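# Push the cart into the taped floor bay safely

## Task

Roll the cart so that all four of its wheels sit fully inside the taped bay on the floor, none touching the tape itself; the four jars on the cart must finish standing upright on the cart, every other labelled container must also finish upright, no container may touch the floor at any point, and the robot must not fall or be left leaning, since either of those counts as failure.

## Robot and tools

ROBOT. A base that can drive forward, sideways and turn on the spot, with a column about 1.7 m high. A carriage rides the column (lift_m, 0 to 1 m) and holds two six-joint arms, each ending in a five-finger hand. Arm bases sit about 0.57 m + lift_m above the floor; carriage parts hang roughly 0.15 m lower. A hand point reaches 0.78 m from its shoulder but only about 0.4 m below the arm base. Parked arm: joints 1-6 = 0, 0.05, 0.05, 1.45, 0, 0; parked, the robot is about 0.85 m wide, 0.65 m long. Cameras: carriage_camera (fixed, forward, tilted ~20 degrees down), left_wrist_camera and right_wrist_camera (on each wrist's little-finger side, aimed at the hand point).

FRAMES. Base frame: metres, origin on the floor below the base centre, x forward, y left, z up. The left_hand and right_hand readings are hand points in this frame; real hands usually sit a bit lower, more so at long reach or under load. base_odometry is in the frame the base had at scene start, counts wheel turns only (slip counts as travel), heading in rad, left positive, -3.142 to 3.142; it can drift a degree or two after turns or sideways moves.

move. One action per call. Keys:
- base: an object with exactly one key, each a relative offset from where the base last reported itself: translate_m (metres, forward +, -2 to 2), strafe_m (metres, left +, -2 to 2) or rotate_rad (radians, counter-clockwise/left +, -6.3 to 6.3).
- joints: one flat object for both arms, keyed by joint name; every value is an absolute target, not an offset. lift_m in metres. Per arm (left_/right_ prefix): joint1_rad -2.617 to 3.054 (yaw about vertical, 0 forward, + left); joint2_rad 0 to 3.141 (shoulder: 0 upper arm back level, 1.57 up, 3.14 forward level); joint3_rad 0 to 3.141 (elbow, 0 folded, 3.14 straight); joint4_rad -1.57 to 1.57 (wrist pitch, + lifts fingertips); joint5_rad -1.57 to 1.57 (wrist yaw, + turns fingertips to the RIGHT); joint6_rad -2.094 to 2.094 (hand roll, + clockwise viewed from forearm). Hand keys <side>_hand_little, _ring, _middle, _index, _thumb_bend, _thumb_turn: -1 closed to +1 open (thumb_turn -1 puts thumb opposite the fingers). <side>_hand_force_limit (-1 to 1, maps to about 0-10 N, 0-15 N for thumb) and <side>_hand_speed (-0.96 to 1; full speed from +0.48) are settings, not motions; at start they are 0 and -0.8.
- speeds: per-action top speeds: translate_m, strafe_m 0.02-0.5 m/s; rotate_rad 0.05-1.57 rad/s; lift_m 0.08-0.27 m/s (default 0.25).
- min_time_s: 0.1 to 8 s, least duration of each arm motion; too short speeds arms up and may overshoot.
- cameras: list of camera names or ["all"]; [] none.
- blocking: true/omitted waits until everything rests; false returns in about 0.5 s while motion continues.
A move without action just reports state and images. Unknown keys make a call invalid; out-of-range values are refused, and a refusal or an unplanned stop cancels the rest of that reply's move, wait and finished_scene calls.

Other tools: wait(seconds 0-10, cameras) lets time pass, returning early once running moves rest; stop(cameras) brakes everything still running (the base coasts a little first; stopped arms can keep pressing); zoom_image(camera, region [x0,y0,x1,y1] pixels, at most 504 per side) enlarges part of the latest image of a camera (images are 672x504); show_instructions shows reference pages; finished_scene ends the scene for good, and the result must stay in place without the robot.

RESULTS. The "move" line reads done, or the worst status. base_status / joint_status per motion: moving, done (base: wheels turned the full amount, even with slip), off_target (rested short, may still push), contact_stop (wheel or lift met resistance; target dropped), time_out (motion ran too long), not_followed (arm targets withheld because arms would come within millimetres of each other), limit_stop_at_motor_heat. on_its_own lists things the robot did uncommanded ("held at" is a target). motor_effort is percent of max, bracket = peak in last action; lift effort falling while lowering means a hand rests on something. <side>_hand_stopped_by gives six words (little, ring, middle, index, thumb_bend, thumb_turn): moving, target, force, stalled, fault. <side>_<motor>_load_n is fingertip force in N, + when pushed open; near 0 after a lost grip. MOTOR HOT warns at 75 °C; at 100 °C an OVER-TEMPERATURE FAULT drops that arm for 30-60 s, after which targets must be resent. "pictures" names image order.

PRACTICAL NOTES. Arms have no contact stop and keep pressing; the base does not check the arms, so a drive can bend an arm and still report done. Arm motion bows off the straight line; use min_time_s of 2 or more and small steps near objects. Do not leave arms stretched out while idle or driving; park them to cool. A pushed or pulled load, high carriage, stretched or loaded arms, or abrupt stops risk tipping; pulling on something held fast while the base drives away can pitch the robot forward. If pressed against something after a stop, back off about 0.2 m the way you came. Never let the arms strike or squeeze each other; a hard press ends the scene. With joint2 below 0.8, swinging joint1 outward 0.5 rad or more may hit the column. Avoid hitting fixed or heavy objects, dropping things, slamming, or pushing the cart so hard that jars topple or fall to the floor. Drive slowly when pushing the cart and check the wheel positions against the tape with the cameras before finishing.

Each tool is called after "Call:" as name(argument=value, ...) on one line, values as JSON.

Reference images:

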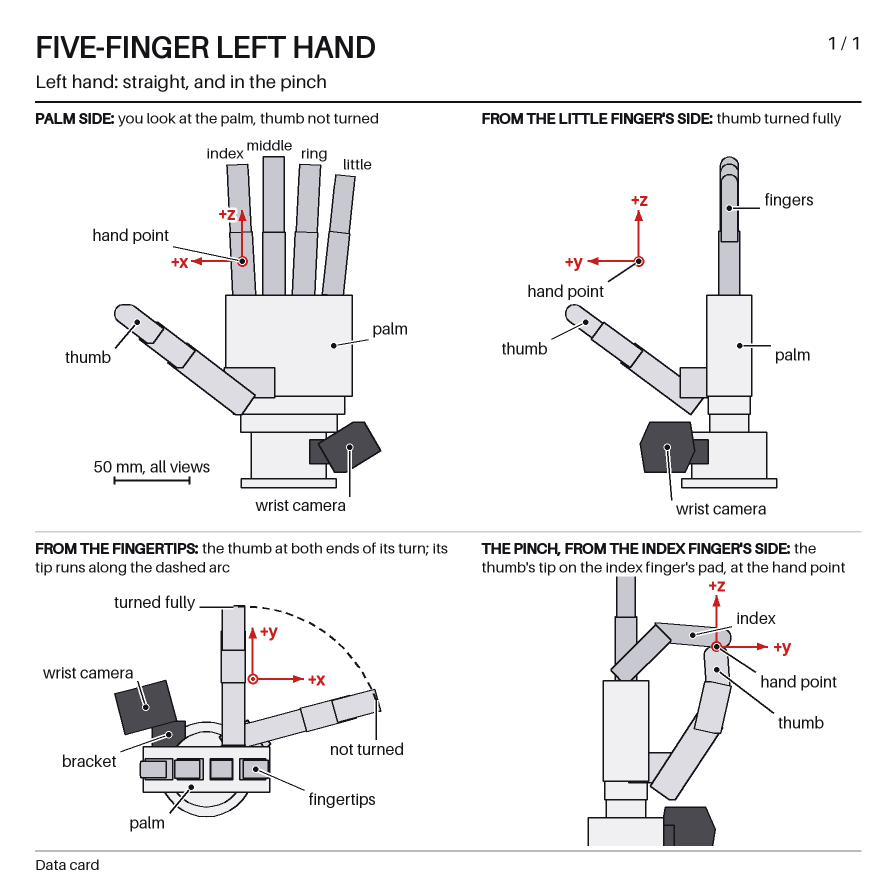

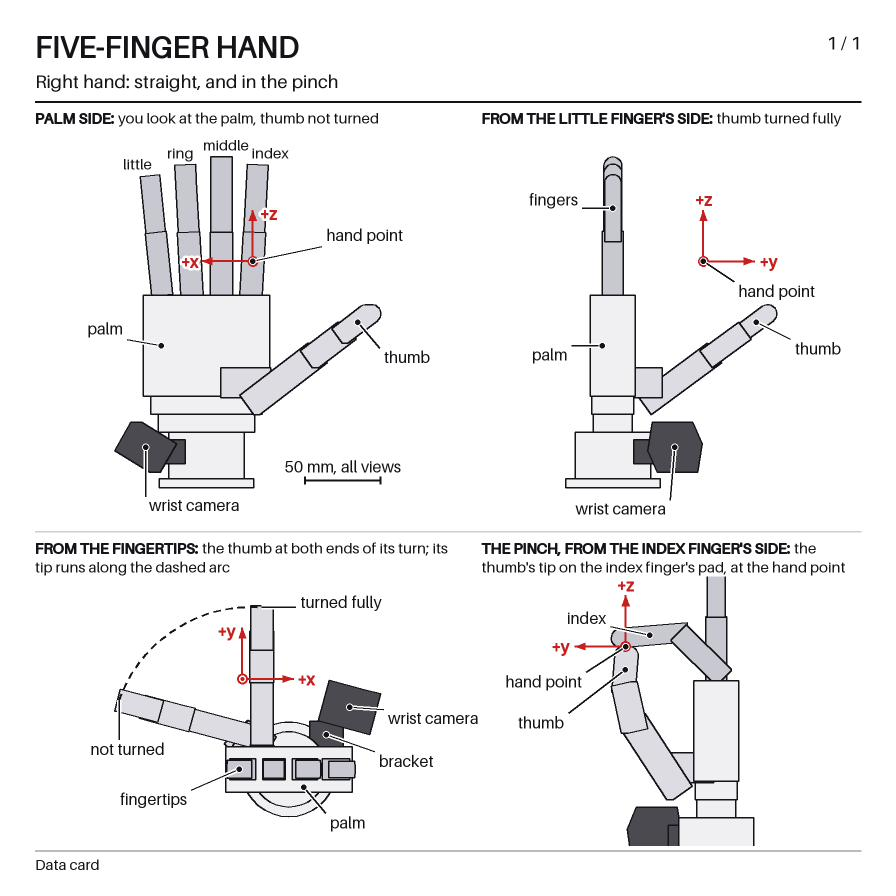

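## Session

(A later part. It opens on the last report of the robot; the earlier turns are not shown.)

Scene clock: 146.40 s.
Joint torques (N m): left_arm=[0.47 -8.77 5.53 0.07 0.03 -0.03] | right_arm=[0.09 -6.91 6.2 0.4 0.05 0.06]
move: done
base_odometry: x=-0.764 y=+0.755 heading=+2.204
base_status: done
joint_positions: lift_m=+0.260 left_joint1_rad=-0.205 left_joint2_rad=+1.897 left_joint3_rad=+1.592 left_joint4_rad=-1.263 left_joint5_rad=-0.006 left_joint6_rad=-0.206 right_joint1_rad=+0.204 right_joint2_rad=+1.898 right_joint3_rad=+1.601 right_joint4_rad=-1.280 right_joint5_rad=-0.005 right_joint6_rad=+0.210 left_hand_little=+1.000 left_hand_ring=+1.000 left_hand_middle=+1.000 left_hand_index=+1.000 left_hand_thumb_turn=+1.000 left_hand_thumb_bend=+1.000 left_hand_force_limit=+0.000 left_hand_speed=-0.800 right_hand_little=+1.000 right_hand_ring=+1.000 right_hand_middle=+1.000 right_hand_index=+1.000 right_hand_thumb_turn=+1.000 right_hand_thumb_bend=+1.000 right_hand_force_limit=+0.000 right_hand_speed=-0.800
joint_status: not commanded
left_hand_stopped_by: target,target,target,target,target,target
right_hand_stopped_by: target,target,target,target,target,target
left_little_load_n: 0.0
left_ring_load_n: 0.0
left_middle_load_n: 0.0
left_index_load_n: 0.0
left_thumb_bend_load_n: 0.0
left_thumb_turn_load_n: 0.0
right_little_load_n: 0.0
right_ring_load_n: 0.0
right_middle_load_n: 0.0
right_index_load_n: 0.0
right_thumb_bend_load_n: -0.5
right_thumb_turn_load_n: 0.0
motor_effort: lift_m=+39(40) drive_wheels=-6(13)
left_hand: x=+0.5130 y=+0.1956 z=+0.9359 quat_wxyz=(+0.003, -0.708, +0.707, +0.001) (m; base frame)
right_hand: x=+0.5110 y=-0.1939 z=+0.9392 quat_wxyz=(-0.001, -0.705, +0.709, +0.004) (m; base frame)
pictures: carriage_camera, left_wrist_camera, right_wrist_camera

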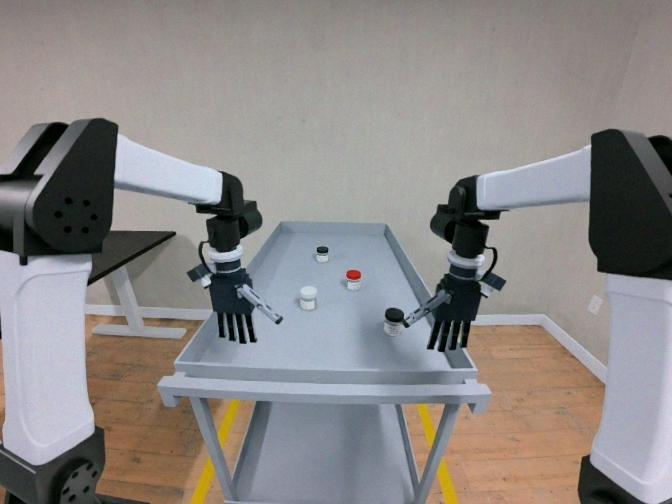

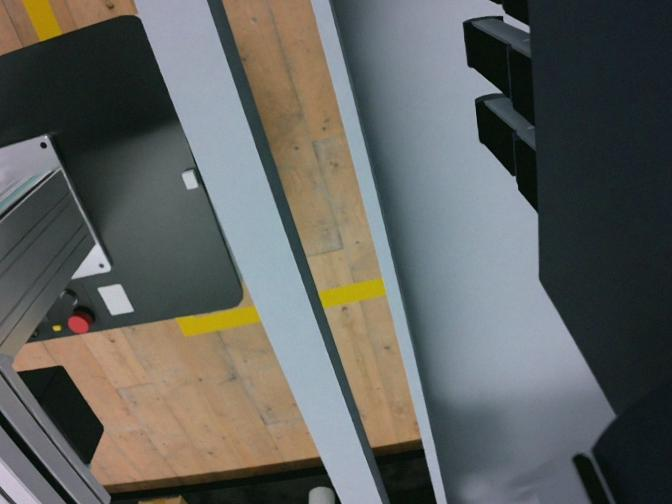

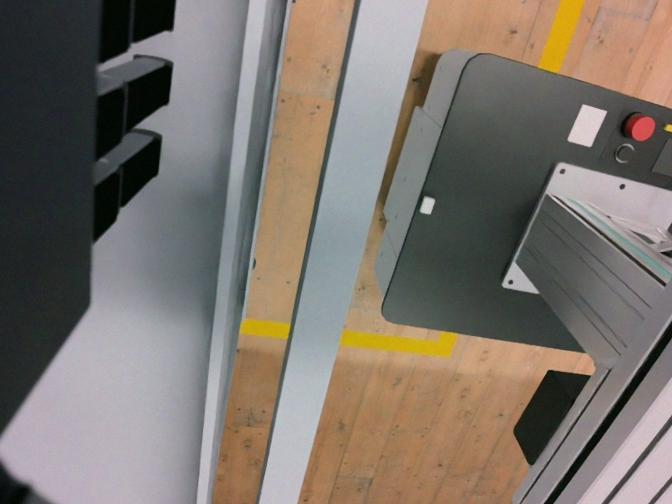

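Call:
move(joints={"lift_m": 0.225}, speeds={"lift_m": 0.08}, cameras=["all"])

Call:
zoom_image(camera="carriage_camera", region=[180, 200, 490, 440])

Scene clock: 150.00 s.
Joint torques (N m): left_arm=[0.46 -8.87 5.49 0.07 0.03 -0.02] | right_arm=[0.06 -7.12 6.43 0.32 0.07 0.02]
move: done
base_odometry: x=-0.764 y=+0.755 heading=+2.204
base_status: not commanded
joint_positions: lift_m=+0.225 left_joint1_rad=-0.205 left_joint2_rad=+1.897 left_joint3_rad=+1.592 left_joint4_rad=-1.263 left_joint5_rad=-0.006 left_joint6_rad=-0.206 right_joint1_rad=+0.204 right_joint2_rad=+1.900 right_joint3_rad=+1.600 right_joint4_rad=-1.280 right_joint5_rad=-0.005 right_joint6_rad=+0.210 left_hand_little=+1.000 left_hand_ring=+1.000 left_hand_middle=+1.000 left_hand_index=+1.000 left_hand_thumb_turn=+1.000 left_hand_thumb_bend=+1.000 left_hand_force_limit=+0.000 left_hand_speed=-0.800 right_hand_little=+1.000 right_hand_ring=+1.000 right_hand_middle=+1.000 right_hand_index=+1.000 right_hand_thumb_turn=+1.000 right_hand_thumb_bend=+1.000 right_hand_force_limit=+0.000 right_hand_speed=-0.800
joint_status: all done
left_hand_stopped_by: target,target,target,target,target,target
right_hand_stopped_by: target,target,target,target,target,target
left_little_load_n: 0.0
left_ring_load_n: 0.0
left_middle_load_n: 0.0
left_index_load_n: 0.0
left_thumb_bend_load_n: 0.0
left_thumb_turn_load_n: -0.5
right_little_load_n: 0.0
right_ring_load_n: 0.0
right_middle_load_n: 0.0
right_index_load_n: 0.0
right_thumb_bend_load_n: 0.0
right_thumb_turn_load_n: 0.0
motor_effort: lift_m=+32(34) drive_wheels=-6(6)
left_hand: x=+0.5133 y=+0.1956 z=+0.9016 quat_wxyz=(+0.003, -0.708, +0.707, +0.000) (m; base frame)
right_hand: x=+0.5105 y=-0.1940 z=+0.9038 quat_wxyz=(-0.002, -0.705, +0.709, +0.005) (m; base frame)
pictures: carriage_camera, left_wrist_camera, right_wrist_camera

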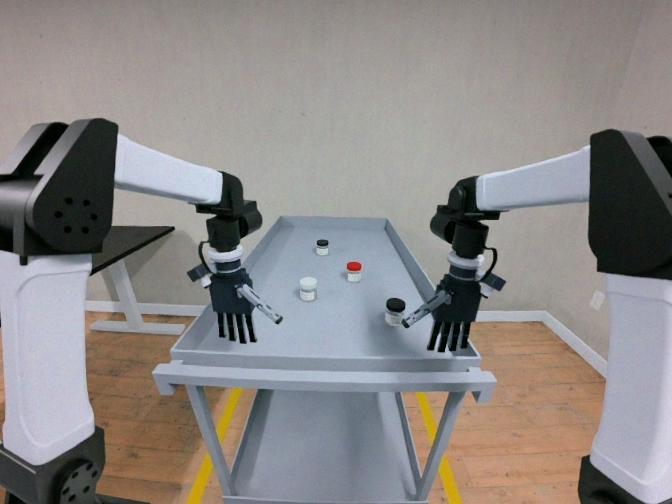

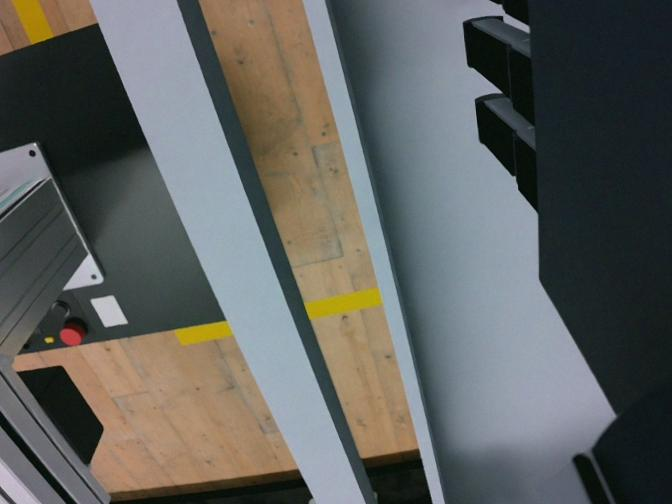

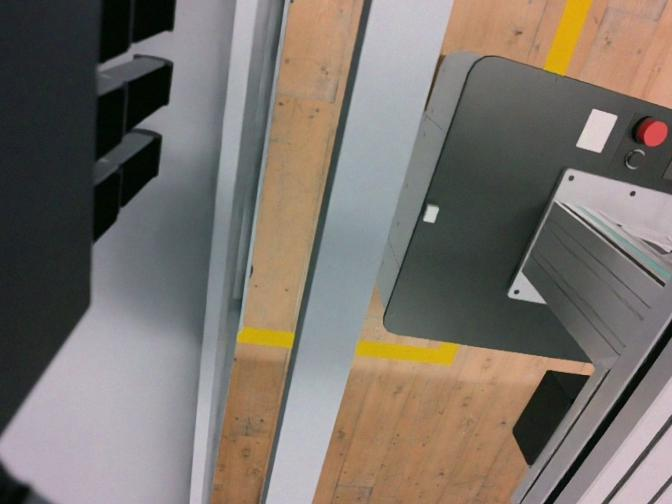

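Scaled by 1.626 from the camera's 672x504 image, which has a finer 960x720 frame.

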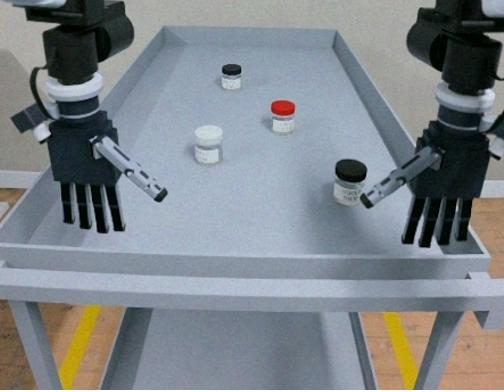

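Call:
move(joints={"lift_m": 0.205}, speeds={"lift_m": 0.08}, cameras=[])

Call:
move(joints={"lift_m": 0.195}, speeds={"lift_m": 0.08}, cameras=["all"])

Call:
zoom_image(camera="carriage_camera", region=[180, 200, 490, 440])

Scene clock: 153.47 s.
Joint torques (N m): left_arm=[0.47 -8.79 5.46 0.07 0.04 -0.02] | right_arm=[0.01 -7.23 6.31 0.32 0.01 0.02]
move: done
base_odometry: x=-0.764 y=+0.755 heading=+2.204
base_status: not commanded
joint_positions: lift_m=+0.205 left_joint1_rad=-0.205 left_joint2_rad=+1.897 left_joint3_rad=+1.593 left_joint4_rad=-1.263 left_joint5_rad=-0.006 left_joint6_rad=-0.206 right_joint1_rad=+0.204 right_joint2_rad=+1.901 right_joint3_rad=+1.600 right_joint4_rad=-1.279 right_joint5_rad=-0.005 right_joint6_rad=+0.210 left_hand_little=+1.000 left_hand_ring=+1.000 left_hand_middle=+1.000 left_hand_index=+1.000 left_hand_thumb_turn=+1.000 left_hand_thumb_bend=+1.000 left_hand_force_limit=+0.000 left_hand_speed=-0.800 right_hand_little=+1.000 right_hand_ring=+1.000 right_hand_middle=+1.000 right_hand_index=+1.000 right_hand_thumb_turn=+1.000 right_hand_thumb_bend=+1.000 right_hand_force_limit=+0.000 right_hand_speed=-0.800
joint_status: all done
left_hand_stopped_by: target,target,target,target,target,target
right_hand_stopped_by: target,target,target,target,target,target
left_little_load_n: 0.0
left_ring_load_n: 0.0
left_middle_load_n: 0.0
left_index_load_n: 0.0
left_thumb_bend_load_n: 0.0
left_thumb_turn_load_n: 0.0
right_little_load_n: 0.0
right_ring_load_n: 0.0
right_middle_load_n: 0.0
right_index_load_n: 0.0
right_thumb_bend_load_n: -0.5
right_thumb_turn_load_n: 0.0
motor_effort: lift_m=+34(36) drive_wheels=-6(7)
left_hand: x=+0.5134 y=+0.1956 z=+0.8817 quat_wxyz=(+0.004, -0.708, +0.707, +0.000) (m; base frame)
right_hand: x=+0.5107 y=-0.1940 z=+0.8834 quat_wxyz=(-0.003, -0.705, +0.709, +0.005) (m; base frame)
pictures: none
No camera images: "cameras" was empty.

Scene clock: 153.97 s.
Joint torques (N m): left_arm=[0.44 -8.92 5.42 0.06 0.03 -0.02] | right_arm=[0.03 -7.53 6.24 0.3 0.05 0.02]
move: done
base_odometry: x=-0.764 y=+0.755 heading=+2.204
base_status: not commanded
joint_positions: lift_m=+0.195 left_joint1_rad=-0.205 left_joint2_rad=+1.899 left_joint3_rad=+1.593 left_joint4_rad=-1.263 left_joint5_rad=-0.006 left_joint6_rad=-0.206 right_joint1_rad=+0.204 right_joint2_rad=+1.904 right_joint3_rad=+1.600 right_joint4_rad=-1.279 right_joint5_rad=-0.005 right_joint6_rad=+0.210 left_hand_little=+1.000 left_hand_ring=+1.000 left_hand_middle=+1.000 left_hand_index=+1.000 left_hand_thumb_turn=+1.000 left_hand_thumb_bend=+1.000 left_hand_force_limit=+0.000 left_hand_speed=-0.800 right_hand_little=+1.000 right_hand_ring=+1.000 right_hand_middle=+1.000 right_hand_index=+1.000 right_hand_thumb_turn=+1.000 right_hand_thumb_bend=+1.000 right_hand_force_limit=+0.000 right_hand_speed=-0.800
joint_status: all done
left_hand_stopped_by: target,target,target,target,target,target
right_hand_stopped_by: target,target,target,target,target,target
left_little_load_n: 0.0
left_ring_load_n: 0.0
left_middle_load_n: -0.5
left_index_load_n: 0.0
left_thumb_bend_load_n: 0.0
left_thumb_turn_load_n: 0.0
right_little_load_n: 0.5
right_ring_load_n: 0.0
right_middle_load_n: 0.0
right_index_load_n: 0.0
right_thumb_bend_load_n: 0.0
right_thumb_turn_load_n: 0.0
motor_effort: lift_m=+33(34) drive_wheels=+4(7)
left_hand: x=+0.5134 y=+0.1956 z=+0.8715 quat_wxyz=(+0.003, -0.708, +0.707, +0.001) (m; base frame)
right_hand: x=+0.5105 y=-0.1940 z=+0.8724 quat_wxyz=(-0.004, -0.705, +0.709, +0.006) (m; base frame)
pictures: carriage_camera, left_wrist_camera, right_wrist_camera

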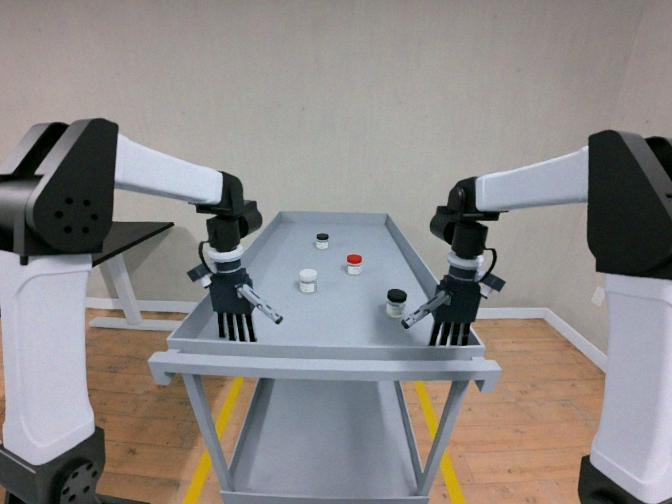

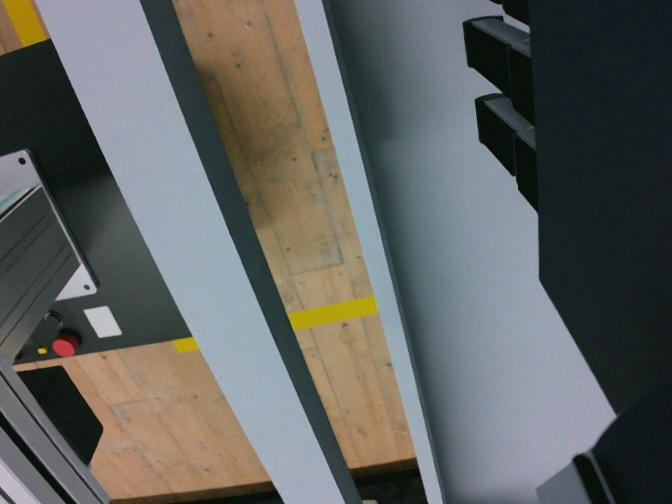

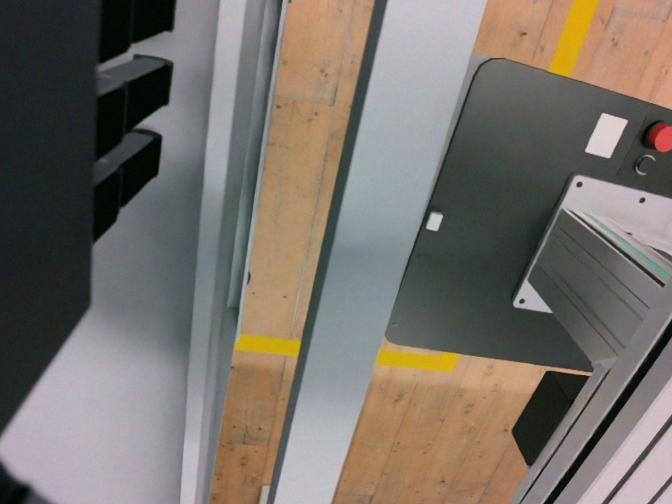

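Scaled by 1.626 from the camera's 672x504 image, which has a finer 960x720 frame.

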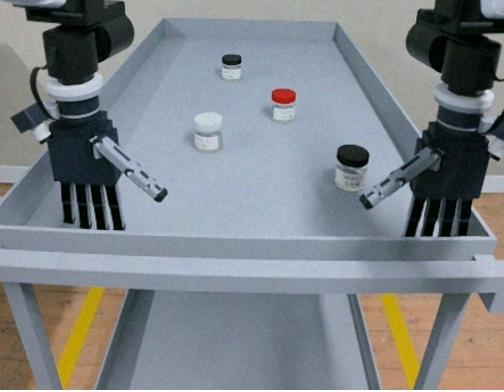

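Call:
move(base={"translate_m": -0.06}, speeds={"translate_m": 0.04}, cameras=["all"])

Scene clock: 160.40 s.
Joint torques (N m): left_arm=[0.01 -9.02 5.5 -0.22 0.06 -0.02] | right_arm=[0.27 -7.61 6.52 -0.47 -0.2 0.15]
move: done
base_odometry: x=-0.728 y=+0.707 heading=+2.203
base_status: done
joint_positions: lift_m=+0.195 left_joint1_rad=-0.200 left_joint2_rad=+1.899 left_joint3_rad=+1.593 left_joint4_rad=-1.224 left_joint5_rad=-0.009 left_joint6_rad=-0.206 right_joint1_rad=+0.202 right_joint2_rad=+1.904 right_joint3_rad=+1.600 right_joint4_rad=-1.172 right_joint5_rad=+0.014 right_joint6_rad=+0.195 left_hand_little=+1.000 left_hand_ring=+1.000 left_hand_middle=+1.000 left_hand_index=+1.000 left_hand_thumb_turn=+1.000 left_hand_thumb_bend=+1.000 left_hand_force_limit=+0.000 left_hand_speed=-0.800 right_hand_little=+1.000 right_hand_ring=+1.000 right_hand_middle=+1.000 right_hand_index=+1.000 right_hand_thumb_turn=+1.000 right_hand_thumb_bend=+1.000 right_hand_force_limit=+0.000 right_hand_speed=-0.800
joint_status: not commanded
left_hand_stopped_by: target,target,target,target,target,target
right_hand_stopped_by: target,target,target,target,target,target
left_little_load_n: 0.0
left_ring_load_n: 0.0
left_middle_load_n: -0.5
left_index_load_n: 0.0
left_thumb_bend_load_n: 0.0
left_thumb_turn_load_n: 0.0
right_little_load_n: 0.0
right_ring_load_n: 0.0
right_middle_load_n: 0.5
right_index_load_n: 0.0
right_thumb_bend_load_n: 0.0
right_thumb_turn_load_n: 0.0
motor_effort: lift_m=+31(35) drive_wheels=-6(14)
left_hand: x=+0.5242 y=+0.1955 z=+0.8695 quat_wxyz=(+0.015, -0.709, +0.705, -0.015) (m; base frame)
right_hand: x=+0.5394 y=-0.1934 z=+0.8672 quat_wxyz=(+0.035, -0.709, +0.704, -0.032) (m; base frame)
pictures: carriage_camera, left_wrist_camera, right_wrist_camera

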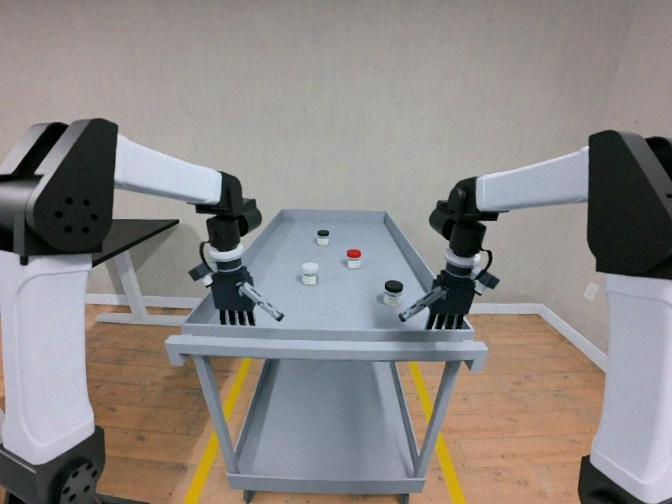

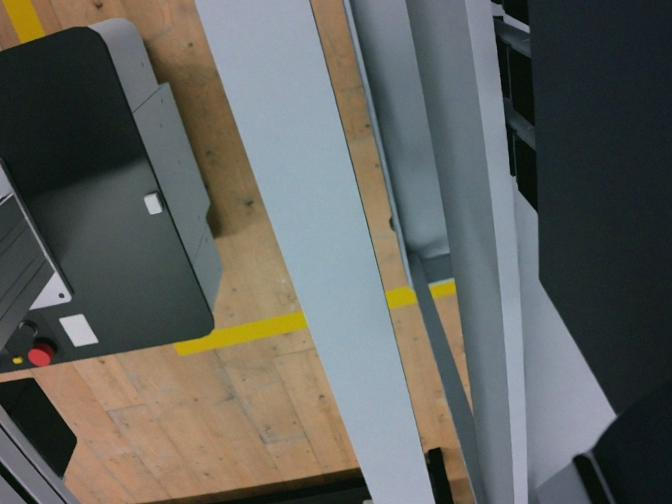

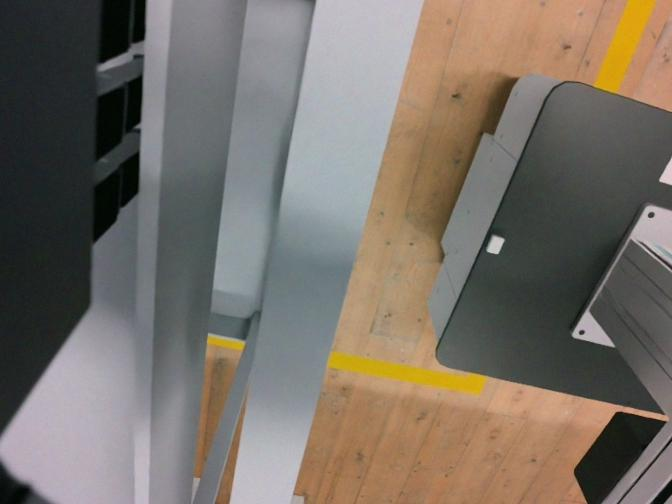

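Call:
move(base={"translate_m": -0.05}, speeds={"translate_m": 0.04}, cameras=["carriage_camera", "right_wrist_camera"])

Scene clock: 167.83 s.
Joint torques (N m): left_arm=[-0.01 -8.96 5.45 -0.02 0.01 -0.02] | right_arm=[0.32 -7.75 6.5 -0.32 -0.14 0.2]
move: done
base_odometry: x=-0.699 y=+0.667 heading=+2.203
base_status: done
joint_positions: lift_m=+0.195 left_joint1_rad=-0.200 left_joint2_rad=+1.899 left_joint3_rad=+1.593 left_joint4_rad=-1.252 left_joint5_rad=-0.004 left_joint6_rad=-0.206 right_joint1_rad=+0.202 right_joint2_rad=+1.904 right_joint3_rad=+1.600 right_joint4_rad=-1.193 right_joint5_rad=+0.016 right_joint6_rad=+0.193 left_hand_little=+1.000 left_hand_ring=+1.000 left_hand_middle=+1.000 left_hand_index=+1.000 left_hand_thumb_turn=+1.000 left_hand_thumb_bend=+1.000 left_hand_force_limit=+0.000 left_hand_speed=-0.800 right_hand_little=+1.000 right_hand_ring=+1.000 right_hand_middle=+1.000 right_hand_index=+1.000 right_hand_thumb_turn=+1.000 right_hand_thumb_bend=+1.000 right_hand_force_limit=+0.000 right_hand_speed=-0.800
joint_status: not commanded
left_hand_stopped_by: target,target,target,target,target,target
right_hand_stopped_by: target,target,target,target,target,target
left_little_load_n: 0.0
left_ring_load_n: 0.0
left_middle_load_n: 0.0
left_index_load_n: 0.0
left_thumb_bend_load_n: -0.5
left_thumb_turn_load_n: 0.0
right_little_load_n: 0.0
right_ring_load_n: 0.0
right_middle_load_n: 0.0
right_index_load_n: 0.0
right_thumb_bend_load_n: 0.0
right_thumb_turn_load_n: 0.0
motor_effort: lift_m=+31(34) drive_wheels=-11(16)
left_hand: x=+0.5167 y=+0.1961 z=+0.8710 quat_wxyz=(+0.006, -0.709, +0.705, -0.004) (m; base frame)
right_hand: x=+0.5338 y=-0.1950 z=+0.8677 quat_wxyz=(+0.026, -0.710, +0.704, -0.027) (m; base frame)
pictures: carriage_camera, right_wrist_camera

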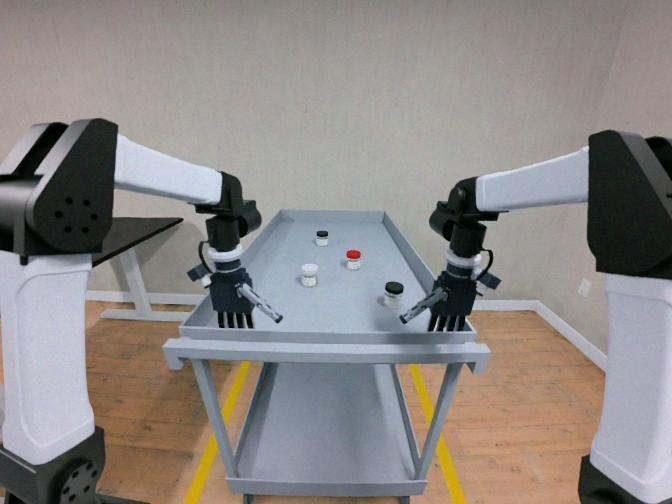

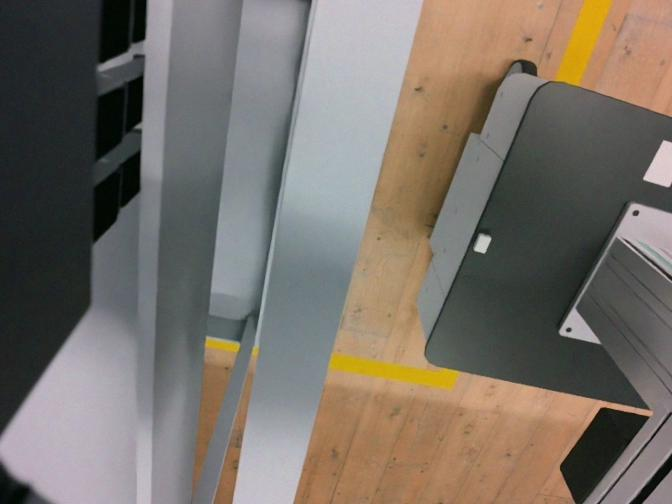

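Call:
move(base={"translate_m": -0.15}, speeds={"translate_m": 0.06}, cameras=["carriage_camera"])

Call:
move(base={"translate_m": -0.13}, speeds={"translate_m": 0.06}, cameras=["all"])

Scene clock: 173.10 s.
Joint torques (N m): left_arm=[-0.01 -8.9 5.42 -0.04 -0.01 -0.03] | right_arm=[0.42 -7.41 6.27 0.13 -0.08 0.21]
move: done
base_odometry: x=-0.610 y=+0.546 heading=+2.203
base_status: done
joint_positions: lift_m=+0.195 left_joint1_rad=-0.200 left_joint2_rad=+1.899 left_joint3_rad=+1.593 left_joint4_rad=-1.252 left_joint5_rad=-0.003 left_joint6_rad=-0.206 right_joint1_rad=+0.201 right_joint2_rad=+1.904 right_joint3_rad=+1.600 right_joint4_rad=-1.255 right_joint5_rad=+0.008 right_joint6_rad=+0.193 left_hand_little=+1.000 left_hand_ring=+1.000 left_hand_middle=+1.000 left_hand_index=+1.000 left_hand_thumb_turn=+1.000 left_hand_thumb_bend=+1.000 left_hand_force_limit=+0.000 left_hand_speed=-0.800 right_hand_little=+1.000 right_hand_ring=+1.000 right_hand_middle=+1.000 right_hand_index=+1.000 right_hand_thumb_turn=+1.000 right_hand_thumb_bend=+1.000 right_hand_force_limit=+0.000 right_hand_speed=-0.800
joint_status: not commanded
left_hand_stopped_by: target,target,target,target,target,target
right_hand_stopped_by: target,target,target,target,target,target
left_little_load_n: 0.0
left_ring_load_n: 0.0
left_middle_load_n: 0.0
left_index_load_n: 0.0
left_thumb_bend_load_n: 0.0
left_thumb_turn_load_n: 0.0
right_little_load_n: 0.5
right_ring_load_n: 0.0
right_middle_load_n: 0.0
right_index_load_n: 0.0
right_thumb_bend_load_n: 0.0
right_thumb_turn_load_n: 0.0
motor_effort: lift_m=+31(35) drive_wheels=-3(15)
left_hand: x=+0.5165 y=+0.1957 z=+0.8711 quat_wxyz=(+0.005, -0.709, +0.705, -0.005) (m; base frame)
right_hand: x=+0.5171 y=-0.1972 z=+0.8706 quat_wxyz=(+0.002, -0.710, +0.704, -0.006) (m; base frame)
pictures: carriage_camera

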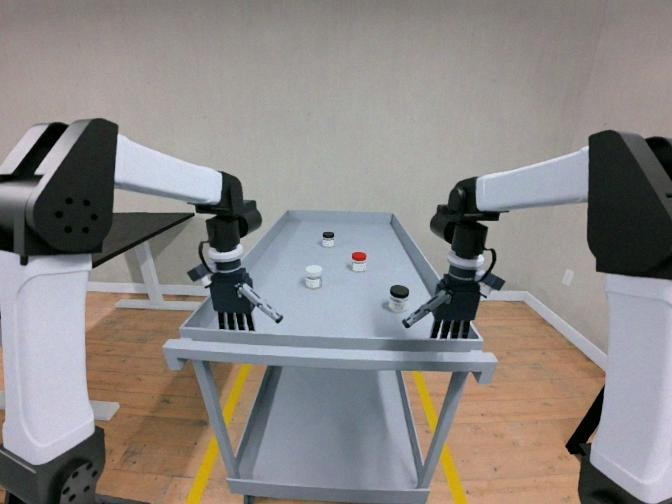

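Scene clock: 175.90 s.
Joint torques (N m): left_arm=[-0.05 -8.95 5.42 0 0.05 -0.07] | right_arm=[0.32 -7.53 6.37 0.1 -0.08 0.22]
move: done
base_odometry: x=-0.534 y=+0.440 heading=+2.203
base_status: done
joint_positions: lift_m=+0.195 left_joint1_rad=-0.200 left_joint2_rad=+1.899 left_joint3_rad=+1.593 left_joint4_rad=-1.251 left_joint5_rad=-0.008 left_joint6_rad=-0.202 right_joint1_rad=+0.201 right_joint2_rad=+1.904 right_joint3_rad=+1.600 right_joint4_rad=-1.257 right_joint5_rad=+0.007 right_joint6_rad=+0.193 left_hand_little=+1.000 left_hand_ring=+1.000 left_hand_middle=+1.000 left_hand_index=+1.000 left_hand_thumb_turn=+1.000 left_hand_thumb_bend=+1.000 left_hand_force_limit=+0.000 left_hand_speed=-0.800 right_hand_little=+1.000 right_hand_ring=+1.000 right_hand_middle=+1.000 right_hand_index=+1.000 right_hand_thumb_turn=+1.000 right_hand_thumb_bend=+1.000 right_hand_force_limit=+0.000 right_hand_speed=-0.800
joint_status: not commanded
left_hand_stopped_by: target,target,target,target,target,target
right_hand_stopped_by: target,target,target,target,target,target
left_little_load_n: 0.0
left_ring_load_n: 0.0
left_middle_load_n: 0.0
left_index_load_n: 0.0
left_thumb_bend_load_n: 0.0
left_thumb_turn_load_n: 0.0
right_little_load_n: 0.0
right_ring_load_n: 0.0
right_middle_load_n: 0.0
right_index_load_n: 0.0
right_thumb_bend_load_n: 0.0
right_thumb_turn_load_n: 0.0
motor_effort: lift_m=+31(35) drive_wheels=-3(10)
left_hand: x=+0.5169 y=+0.1970 z=+0.8708 quat_wxyz=(+0.007, -0.708, +0.706, -0.004) (m; base frame)
right_hand: x=+0.5165 y=-0.1971 z=+0.8708 quat_wxyz=(+0.002, -0.710, +0.704, -0.005) (m; base frame)
pictures: carriage_camera, left_wrist_camera, right_wrist_camera

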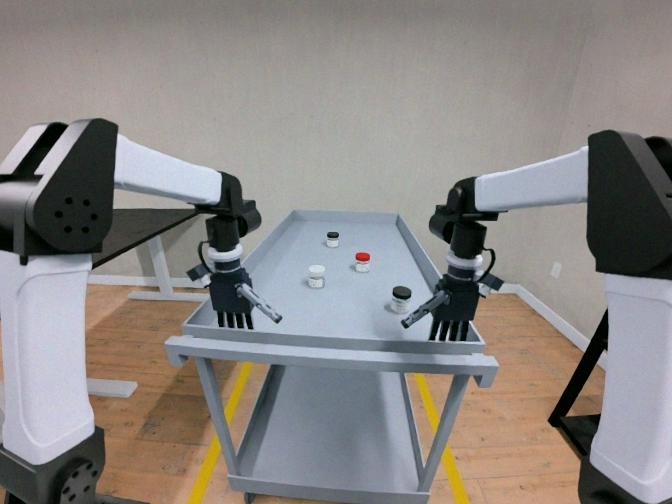

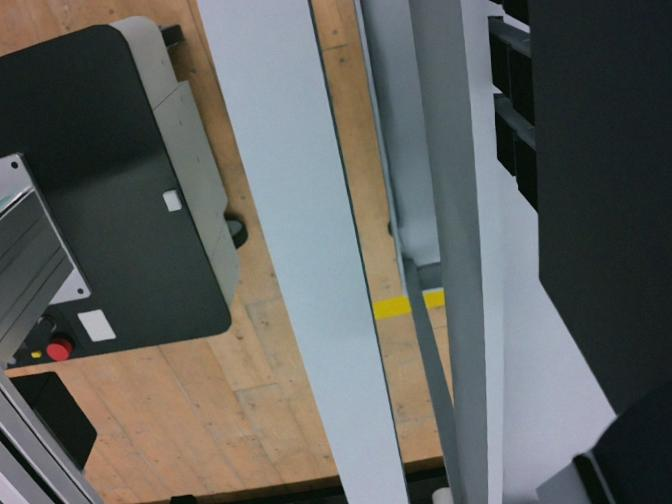

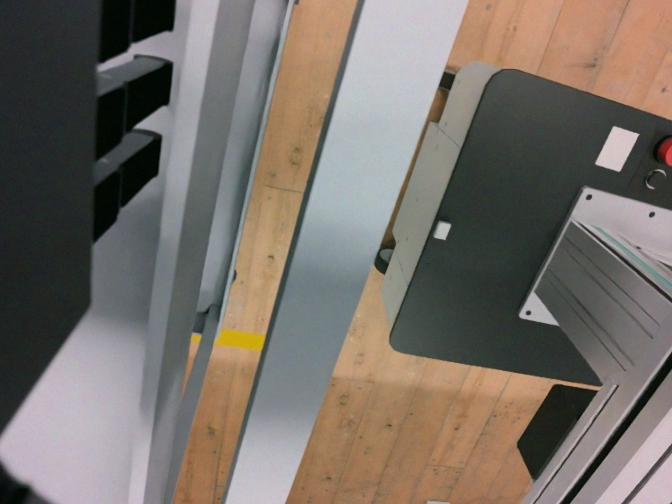

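Call:
move(base={"translate_m": 0.02}, speeds={"translate_m": 0.04}, cameras=[])

Call:
move(joints={"lift_m": 0.36}, speeds={"lift_m": 0.15}, cameras=[])

Call:
move(base={"translate_m": -0.75}, speeds={"translate_m": 0.25}, cameras=["carriage_camera"])

Call:
zoom_image(camera="carriage_camera", region=[200, 200, 460, 440])

Scene clock: 184.43 s.
Joint torques (N m): left_arm=[-0.03 -8.95 5.42 0.02 0.04 -0.07] | right_arm=[0.39 -7.51 6.28 0.15 -0.07 0.18]
move: done
base_odometry: x=-0.546 y=+0.457 heading=+2.203
base_status: done
joint_positions: lift_m=+0.195 left_joint1_rad=-0.200 left_joint2_rad=+1.899 left_joint3_rad=+1.593 left_joint4_rad=-1.257 left_joint5_rad=-0.007 left_joint6_rad=-0.202 right_joint1_rad=+0.201 right_joint2_rad=+1.904 right_joint3_rad=+1.600 right_joint4_rad=-1.261 right_joint5_rad=+0.006 right_joint6_rad=+0.193 left_hand_little=+1.000 left_hand_ring=+1.000 left_hand_middle=+1.000 left_hand_index=+1.000 left_hand_thumb_turn=+1.000 left_hand_thumb_bend=+1.000 left_hand_force_limit=+0.000 left_hand_speed=-0.800 right_hand_little=+1.000 right_hand_ring=+1.000 right_hand_middle=+1.000 right_hand_index=+1.000 right_hand_thumb_turn=+1.000 right_hand_thumb_bend=+1.000 right_hand_force_limit=+0.000 right_hand_speed=-0.800
joint_status: not commanded
left_hand_stopped_by: target,target,target,target,target,target
right_hand_stopped_by: target,target,target,target,target,target
left_little_load_n: 0.0
left_ring_load_n: 0.0
left_middle_load_n: 0.0
left_index_load_n: 0.0
left_thumb_bend_load_n: 0.0
left_thumb_turn_load_n: 0.0
right_little_load_n: 0.0
right_ring_load_n: 0.0
right_middle_load_n: 0.0
right_index_load_n: 0.0
right_thumb_bend_load_n: -0.5
right_thumb_turn_load_n: 0.0
motor_effort: lift_m=+34(36) drive_wheels=-2(11)
left_hand: x=+0.5154 y=+0.1972 z=+0.8711 quat_wxyz=(+0.005, -0.708, +0.706, -0.002) (m; base frame)
right_hand: x=+0.5155 y=-0.1970 z=+0.8710 quat_wxyz=(+0.001, -0.710, +0.704, -0.004) (m; base frame)
pictures: none
No camera images: "cameras" was empty.

Scene clock: 185.97 s.
Joint torques (N m): left_arm=[-0.08 -8.96 5.45 0.03 0.04 -0.07] | right_arm=[0.18 -7.76 6.6 0.19 -0.06 0.21]
move: done
base_odometry: x=-0.546 y=+0.457 heading=+2.203
base_status: not commanded
joint_positions: lift_m=+0.360 left_joint1_rad=-0.200 left_joint2_rad=+1.899 left_joint3_rad=+1.593 left_joint4_rad=-1.258 left_joint5_rad=-0.007 left_joint6_rad=-0.202 right_joint1_rad=+0.201 right_joint2_rad=+1.905 right_joint3_rad=+1.597 right_joint4_rad=-1.261 right_joint5_rad=+0.006 right_joint6_rad=+0.193 left_hand_little=+1.000 left_hand_ring=+1.000 left_hand_middle=+1.000 left_hand_index=+1.000 left_hand_thumb_turn=+1.000 left_hand_thumb_bend=+1.000 left_hand_force_limit=+0.000 left_hand_speed=-0.800 right_hand_little=+1.000 right_hand_ring=+1.000 right_hand_middle=+1.000 right_hand_index=+1.000 right_hand_thumb_turn=+1.000 right_hand_thumb_bend=+1.000 right_hand_force_limit=+0.000 right_hand_speed=-0.800
joint_status: all done
left_hand_stopped_by: target,target,target,target,target,target
right_hand_stopped_by: target,target,target,target,target,target
left_little_load_n: 0.0
left_ring_load_n: 0.0
left_middle_load_n: 0.0
left_index_load_n: 0.0
left_thumb_bend_load_n: 0.0
left_thumb_turn_load_n: 0.0
right_little_load_n: 0.0
right_ring_load_n: -0.5
right_middle_load_n: 0.0
right_index_load_n: 0.0
right_thumb_bend_load_n: 0.0
right_thumb_turn_load_n: 0.0
motor_effort: lift_m=+39(47) drive_wheels=-2(3)
left_hand: x=+0.5152 y=+0.1972 z=+1.0356 quat_wxyz=(+0.005, -0.708, +0.706, -0.001) (m; base frame)
right_hand: x=+0.5146 y=-0.1971 z=+1.0348 quat_wxyz=(-0.001, -0.710, +0.704, -0.003) (m; base frame)
pictures: none
No camera images: "cameras" was empty.

Scene clock: 190.37 s.
Joint torques (N m): left_arm=[-0.03 -9.02 5.42 0.03 0.04 -0.07] | right_arm=[0.47 -7.62 6.68 0.23 -0.06 0.19]
move: done
base_odometry: x=-0.102 y=-0.148 heading=+2.203
base_status: done
joint_positions: lift_m=+0.360 left_joint1_rad=-0.200 left_joint2_rad=+1.899 left_joint3_rad=+1.593 left_joint4_rad=-1.259 left_joint5_rad=-0.007 left_joint6_rad=-0.202 right_joint1_rad=+0.201 right_joint2_rad=+1.905 right_joint3_rad=+1.597 right_joint4_rad=-1.263 right_joint5_rad=+0.006 right_joint6_rad=+0.193 left_hand_little=+1.000 left_hand_ring=+1.000 left_hand_middle=+1.000 left_hand_index=+1.000 left_hand_thumb_turn=+1.000 left_hand_thumb_bend=+1.000 left_hand_force_limit=+0.000 left_hand_speed=-0.800 right_hand_little=+1.000 right_hand_ring=+1.000 right_hand_middle=+1.000 right_hand_index=+1.000 right_hand_thumb_turn=+1.000 right_hand_thumb_bend=+1.000 right_hand_force_limit=+0.000 right_hand_speed=-0.800
joint_status: not commanded
left_hand_stopped_by: target,target,target,target,target,target
right_hand_stopped_by: target,target,target,target,target,target
left_little_load_n: 0.0
left_ring_load_n: 0.0
left_middle_load_n: 0.0
left_index_load_n: 0.0
left_thumb_bend_load_n: 0.0
left_thumb_turn_load_n: 0.0
right_little_load_n: 0.0
right_ring_load_n: 0.0
right_middle_load_n: 0.0
right_index_load_n: 0.0
right_thumb_bend_load_n: 0.0
right_thumb_turn_load_n: 0.0
motor_effort: lift_m=+41(43) drive_wheels=+0(13)
left_hand: x=+0.5149 y=+0.1973 z=+1.0357 quat_wxyz=(+0.005, -0.708, +0.706, -0.001) (m; base frame)
right_hand: x=+0.5142 y=-0.1972 z=+1.0349 quat_wxyz=(-0.002, -0.710, +0.704, -0.002) (m; base frame)
pictures: carriage_camera

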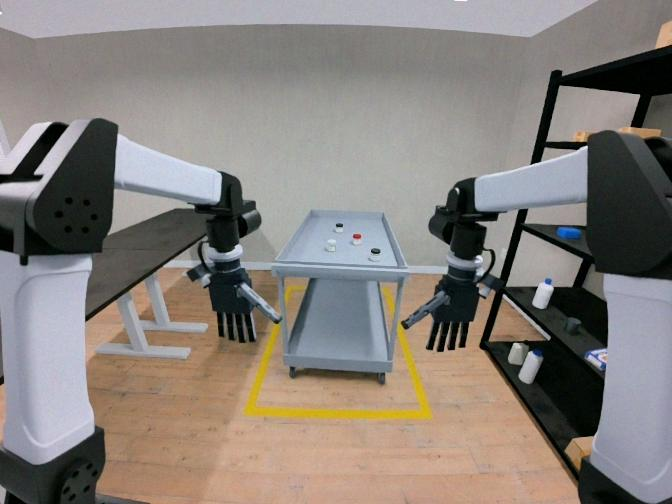

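Scaled by 1.938 from the camera's 672x504 image, which has a finer 960x720 frame.

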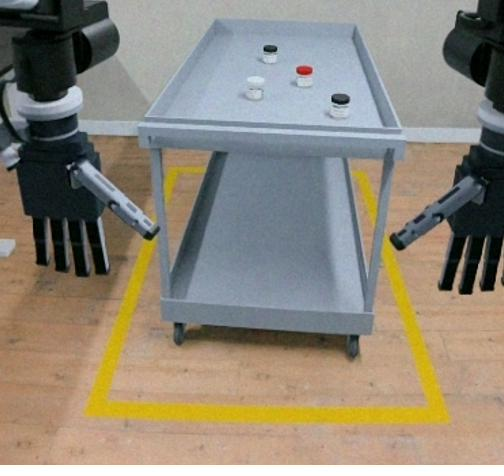

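Call:
move(base={"strafe_m": -0.5}, joints={"lift_m": 0.3, "left_joint1_rad": 0, "left_joint2_rad": 0.05, "left_joint3_rad": 0.05, "left_joint4_rad": 1.45, "left_joint5_rad": 0, "left_joint6_rad": 0, "right_joint1_rad": 0, "right_joint2_rad": 0.05, "right_joint3_rad": 0.05, "right_joint4_rad": 1.45, "right_joint5_rad": 0, "right_joint6_rad": 0}, speeds={"strafe_m": 0.2}, min_time_s=3.5, cameras=["carriage_camera"])

Call:
zoom_image(camera="carriage_camera", region=[120, 180, 380, 440])

Scene clock: 207.37 s.
Joint torques (N m): left_arm=[0.57 2.92 3.95 0.03 0 -0.03] | right_arm=[-0.16 3.4 5.39 0.14 -0.07 0.01]
move: done
base_odometry: x=+0.301 y=+0.147 heading=+2.203
base_status: done
joint_positions: lift_m=+0.300 left_joint1_rad=-0.006 left_joint2_rad=+0.059 left_joint3_rad=+0.058 left_joint4_rad=+1.432 left_joint5_rad=-0.004 left_joint6_rad=-0.007 right_joint1_rad=+0.006 right_joint2_rad=+0.055 right_joint3_rad=+0.054 right_joint4_rad=+1.434 right_joint5_rad=+0.003 right_joint6_rad=+0.011 left_hand_little=+1.000 left_hand_ring=+1.000 left_hand_middle=+1.000 left_hand_index=+1.000 left_hand_thumb_turn=+1.000 left_hand_thumb_bend=+1.000 left_hand_force_limit=+0.000 left_hand_speed=-0.800 right_hand_little=+1.000 right_hand_ring=+1.000 right_hand_middle=+1.000 right_hand_index=+1.000 right_hand_thumb_turn=+1.000 right_hand_thumb_bend=+1.000 right_hand_force_limit=+0.000 right_hand_speed=-0.800
joint_status: all done
left_hand_stopped_by: target,target,target,target,target,target
right_hand_stopped_by: target,target,target,target,target,target
left_little_load_n: -0.5
left_ring_load_n: 0.0
left_middle_load_n: 0.0
left_index_load_n: 0.0
left_thumb_bend_load_n: 0.0
left_thumb_turn_load_n: 0.0
right_little_load_n: 0.0
right_ring_load_n: 0.0
right_middle_load_n: 0.0
right_index_load_n: 0.0
right_thumb_bend_load_n: 0.0
right_thumb_turn_load_n: 0.5
motor_effort: lift_m=+33(37) drive_wheels=-2(10)
left_hand: x=+0.3215 y=+0.2671 z=+1.3441 quat_wxyz=(+0.701, -0.051, +0.048, -0.710) (m; base frame)
right_hand: x=+0.3210 y=-0.2665 z=+1.3433 quat_wxyz=(+0.711, -0.048, +0.050, -0.699) (m; base frame)
pictures: carriage_camera

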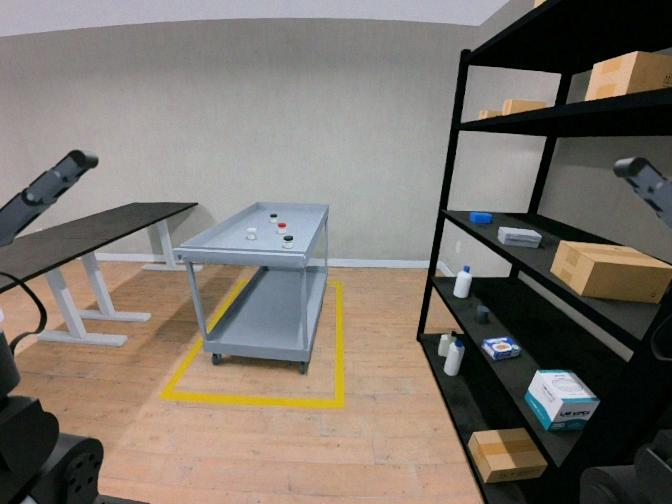

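Scaled by 1.938 from the camera's 672x504 image, which has a finer 960x720 frame.

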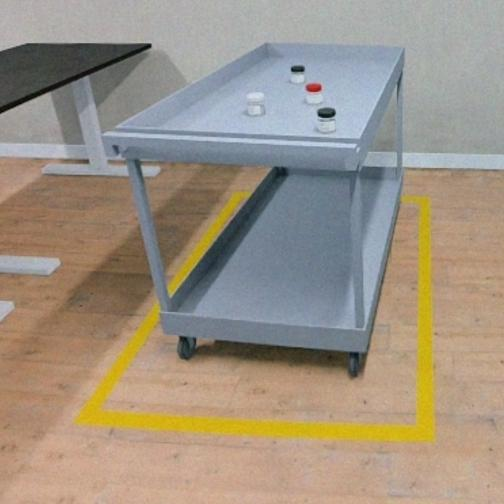

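Call:
move(base={"strafe_m": 1.05}, speeds={"strafe_m": 0.3}, cameras=["carriage_camera"])

Scene clock: 224.27 s.
Joint torques (N m): left_arm=[0.32 2.96 3.92 -0.03 -0.01 -0.02] | right_arm=[0.01 3.43 5.53 0.12 -0.06 0.04]
move: done
base_odometry: x=-0.545 y=-0.474 heading=+2.204
base_status: done
joint_positions: lift_m=+0.300 left_joint1_rad=-0.004 left_joint2_rad=+0.059 left_joint3_rad=+0.058 left_joint4_rad=+1.437 left_joint5_rad=-0.003 left_joint6_rad=-0.006 right_joint1_rad=+0.005 right_joint2_rad=+0.055 right_joint3_rad=+0.053 right_joint4_rad=+1.440 right_joint5_rad=+0.003 right_joint6_rad=+0.011 left_hand_little=+1.000 left_hand_ring=+1.000 left_hand_middle=+1.000 left_hand_index=+1.000 left_hand_thumb_turn=+1.000 left_hand_thumb_bend=+1.000 left_hand_force_limit=+0.000 left_hand_speed=-0.800 right_hand_little=+1.000 right_hand_ring=+1.000 right_hand_middle=+1.000 right_hand_index=+1.000 right_hand_thumb_turn=+1.000 right_hand_thumb_bend=+1.000 right_hand_force_limit=+0.000 right_hand_speed=-0.800
joint_status: not commanded
left_hand_stopped_by: target,target,target,target,target,target
right_hand_stopped_by: target,target,target,target,target,target
left_little_load_n: 0.0
left_ring_load_n: 0.0
left_middle_load_n: 0.0
left_index_load_n: 0.0
left_thumb_bend_load_n: 0.0
left_thumb_turn_load_n: 0.0
right_little_load_n: 0.0
right_ring_load_n: 0.0
right_middle_load_n: 0.0
right_index_load_n: 0.0
right_thumb_bend_load_n: 0.5
right_thumb_turn_load_n: 0.0
motor_effort: lift_m=+34(37) drive_wheels=-4(16)
left_hand: x=+0.3202 y=+0.2670 z=+1.3446 quat_wxyz=(+0.702, -0.049, +0.046, -0.709) (m; base frame)
right_hand: x=+0.3196 y=-0.2666 z=+1.3436 quat_wxyz=(+0.711, -0.046, +0.048, -0.700) (m; base frame)
pictures: carriage_camera

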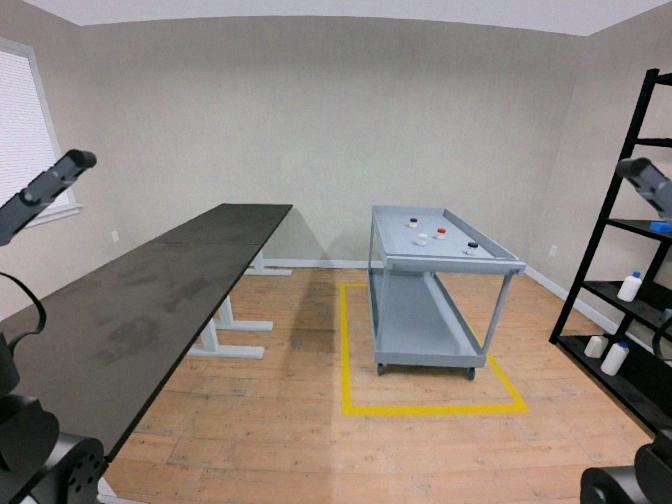

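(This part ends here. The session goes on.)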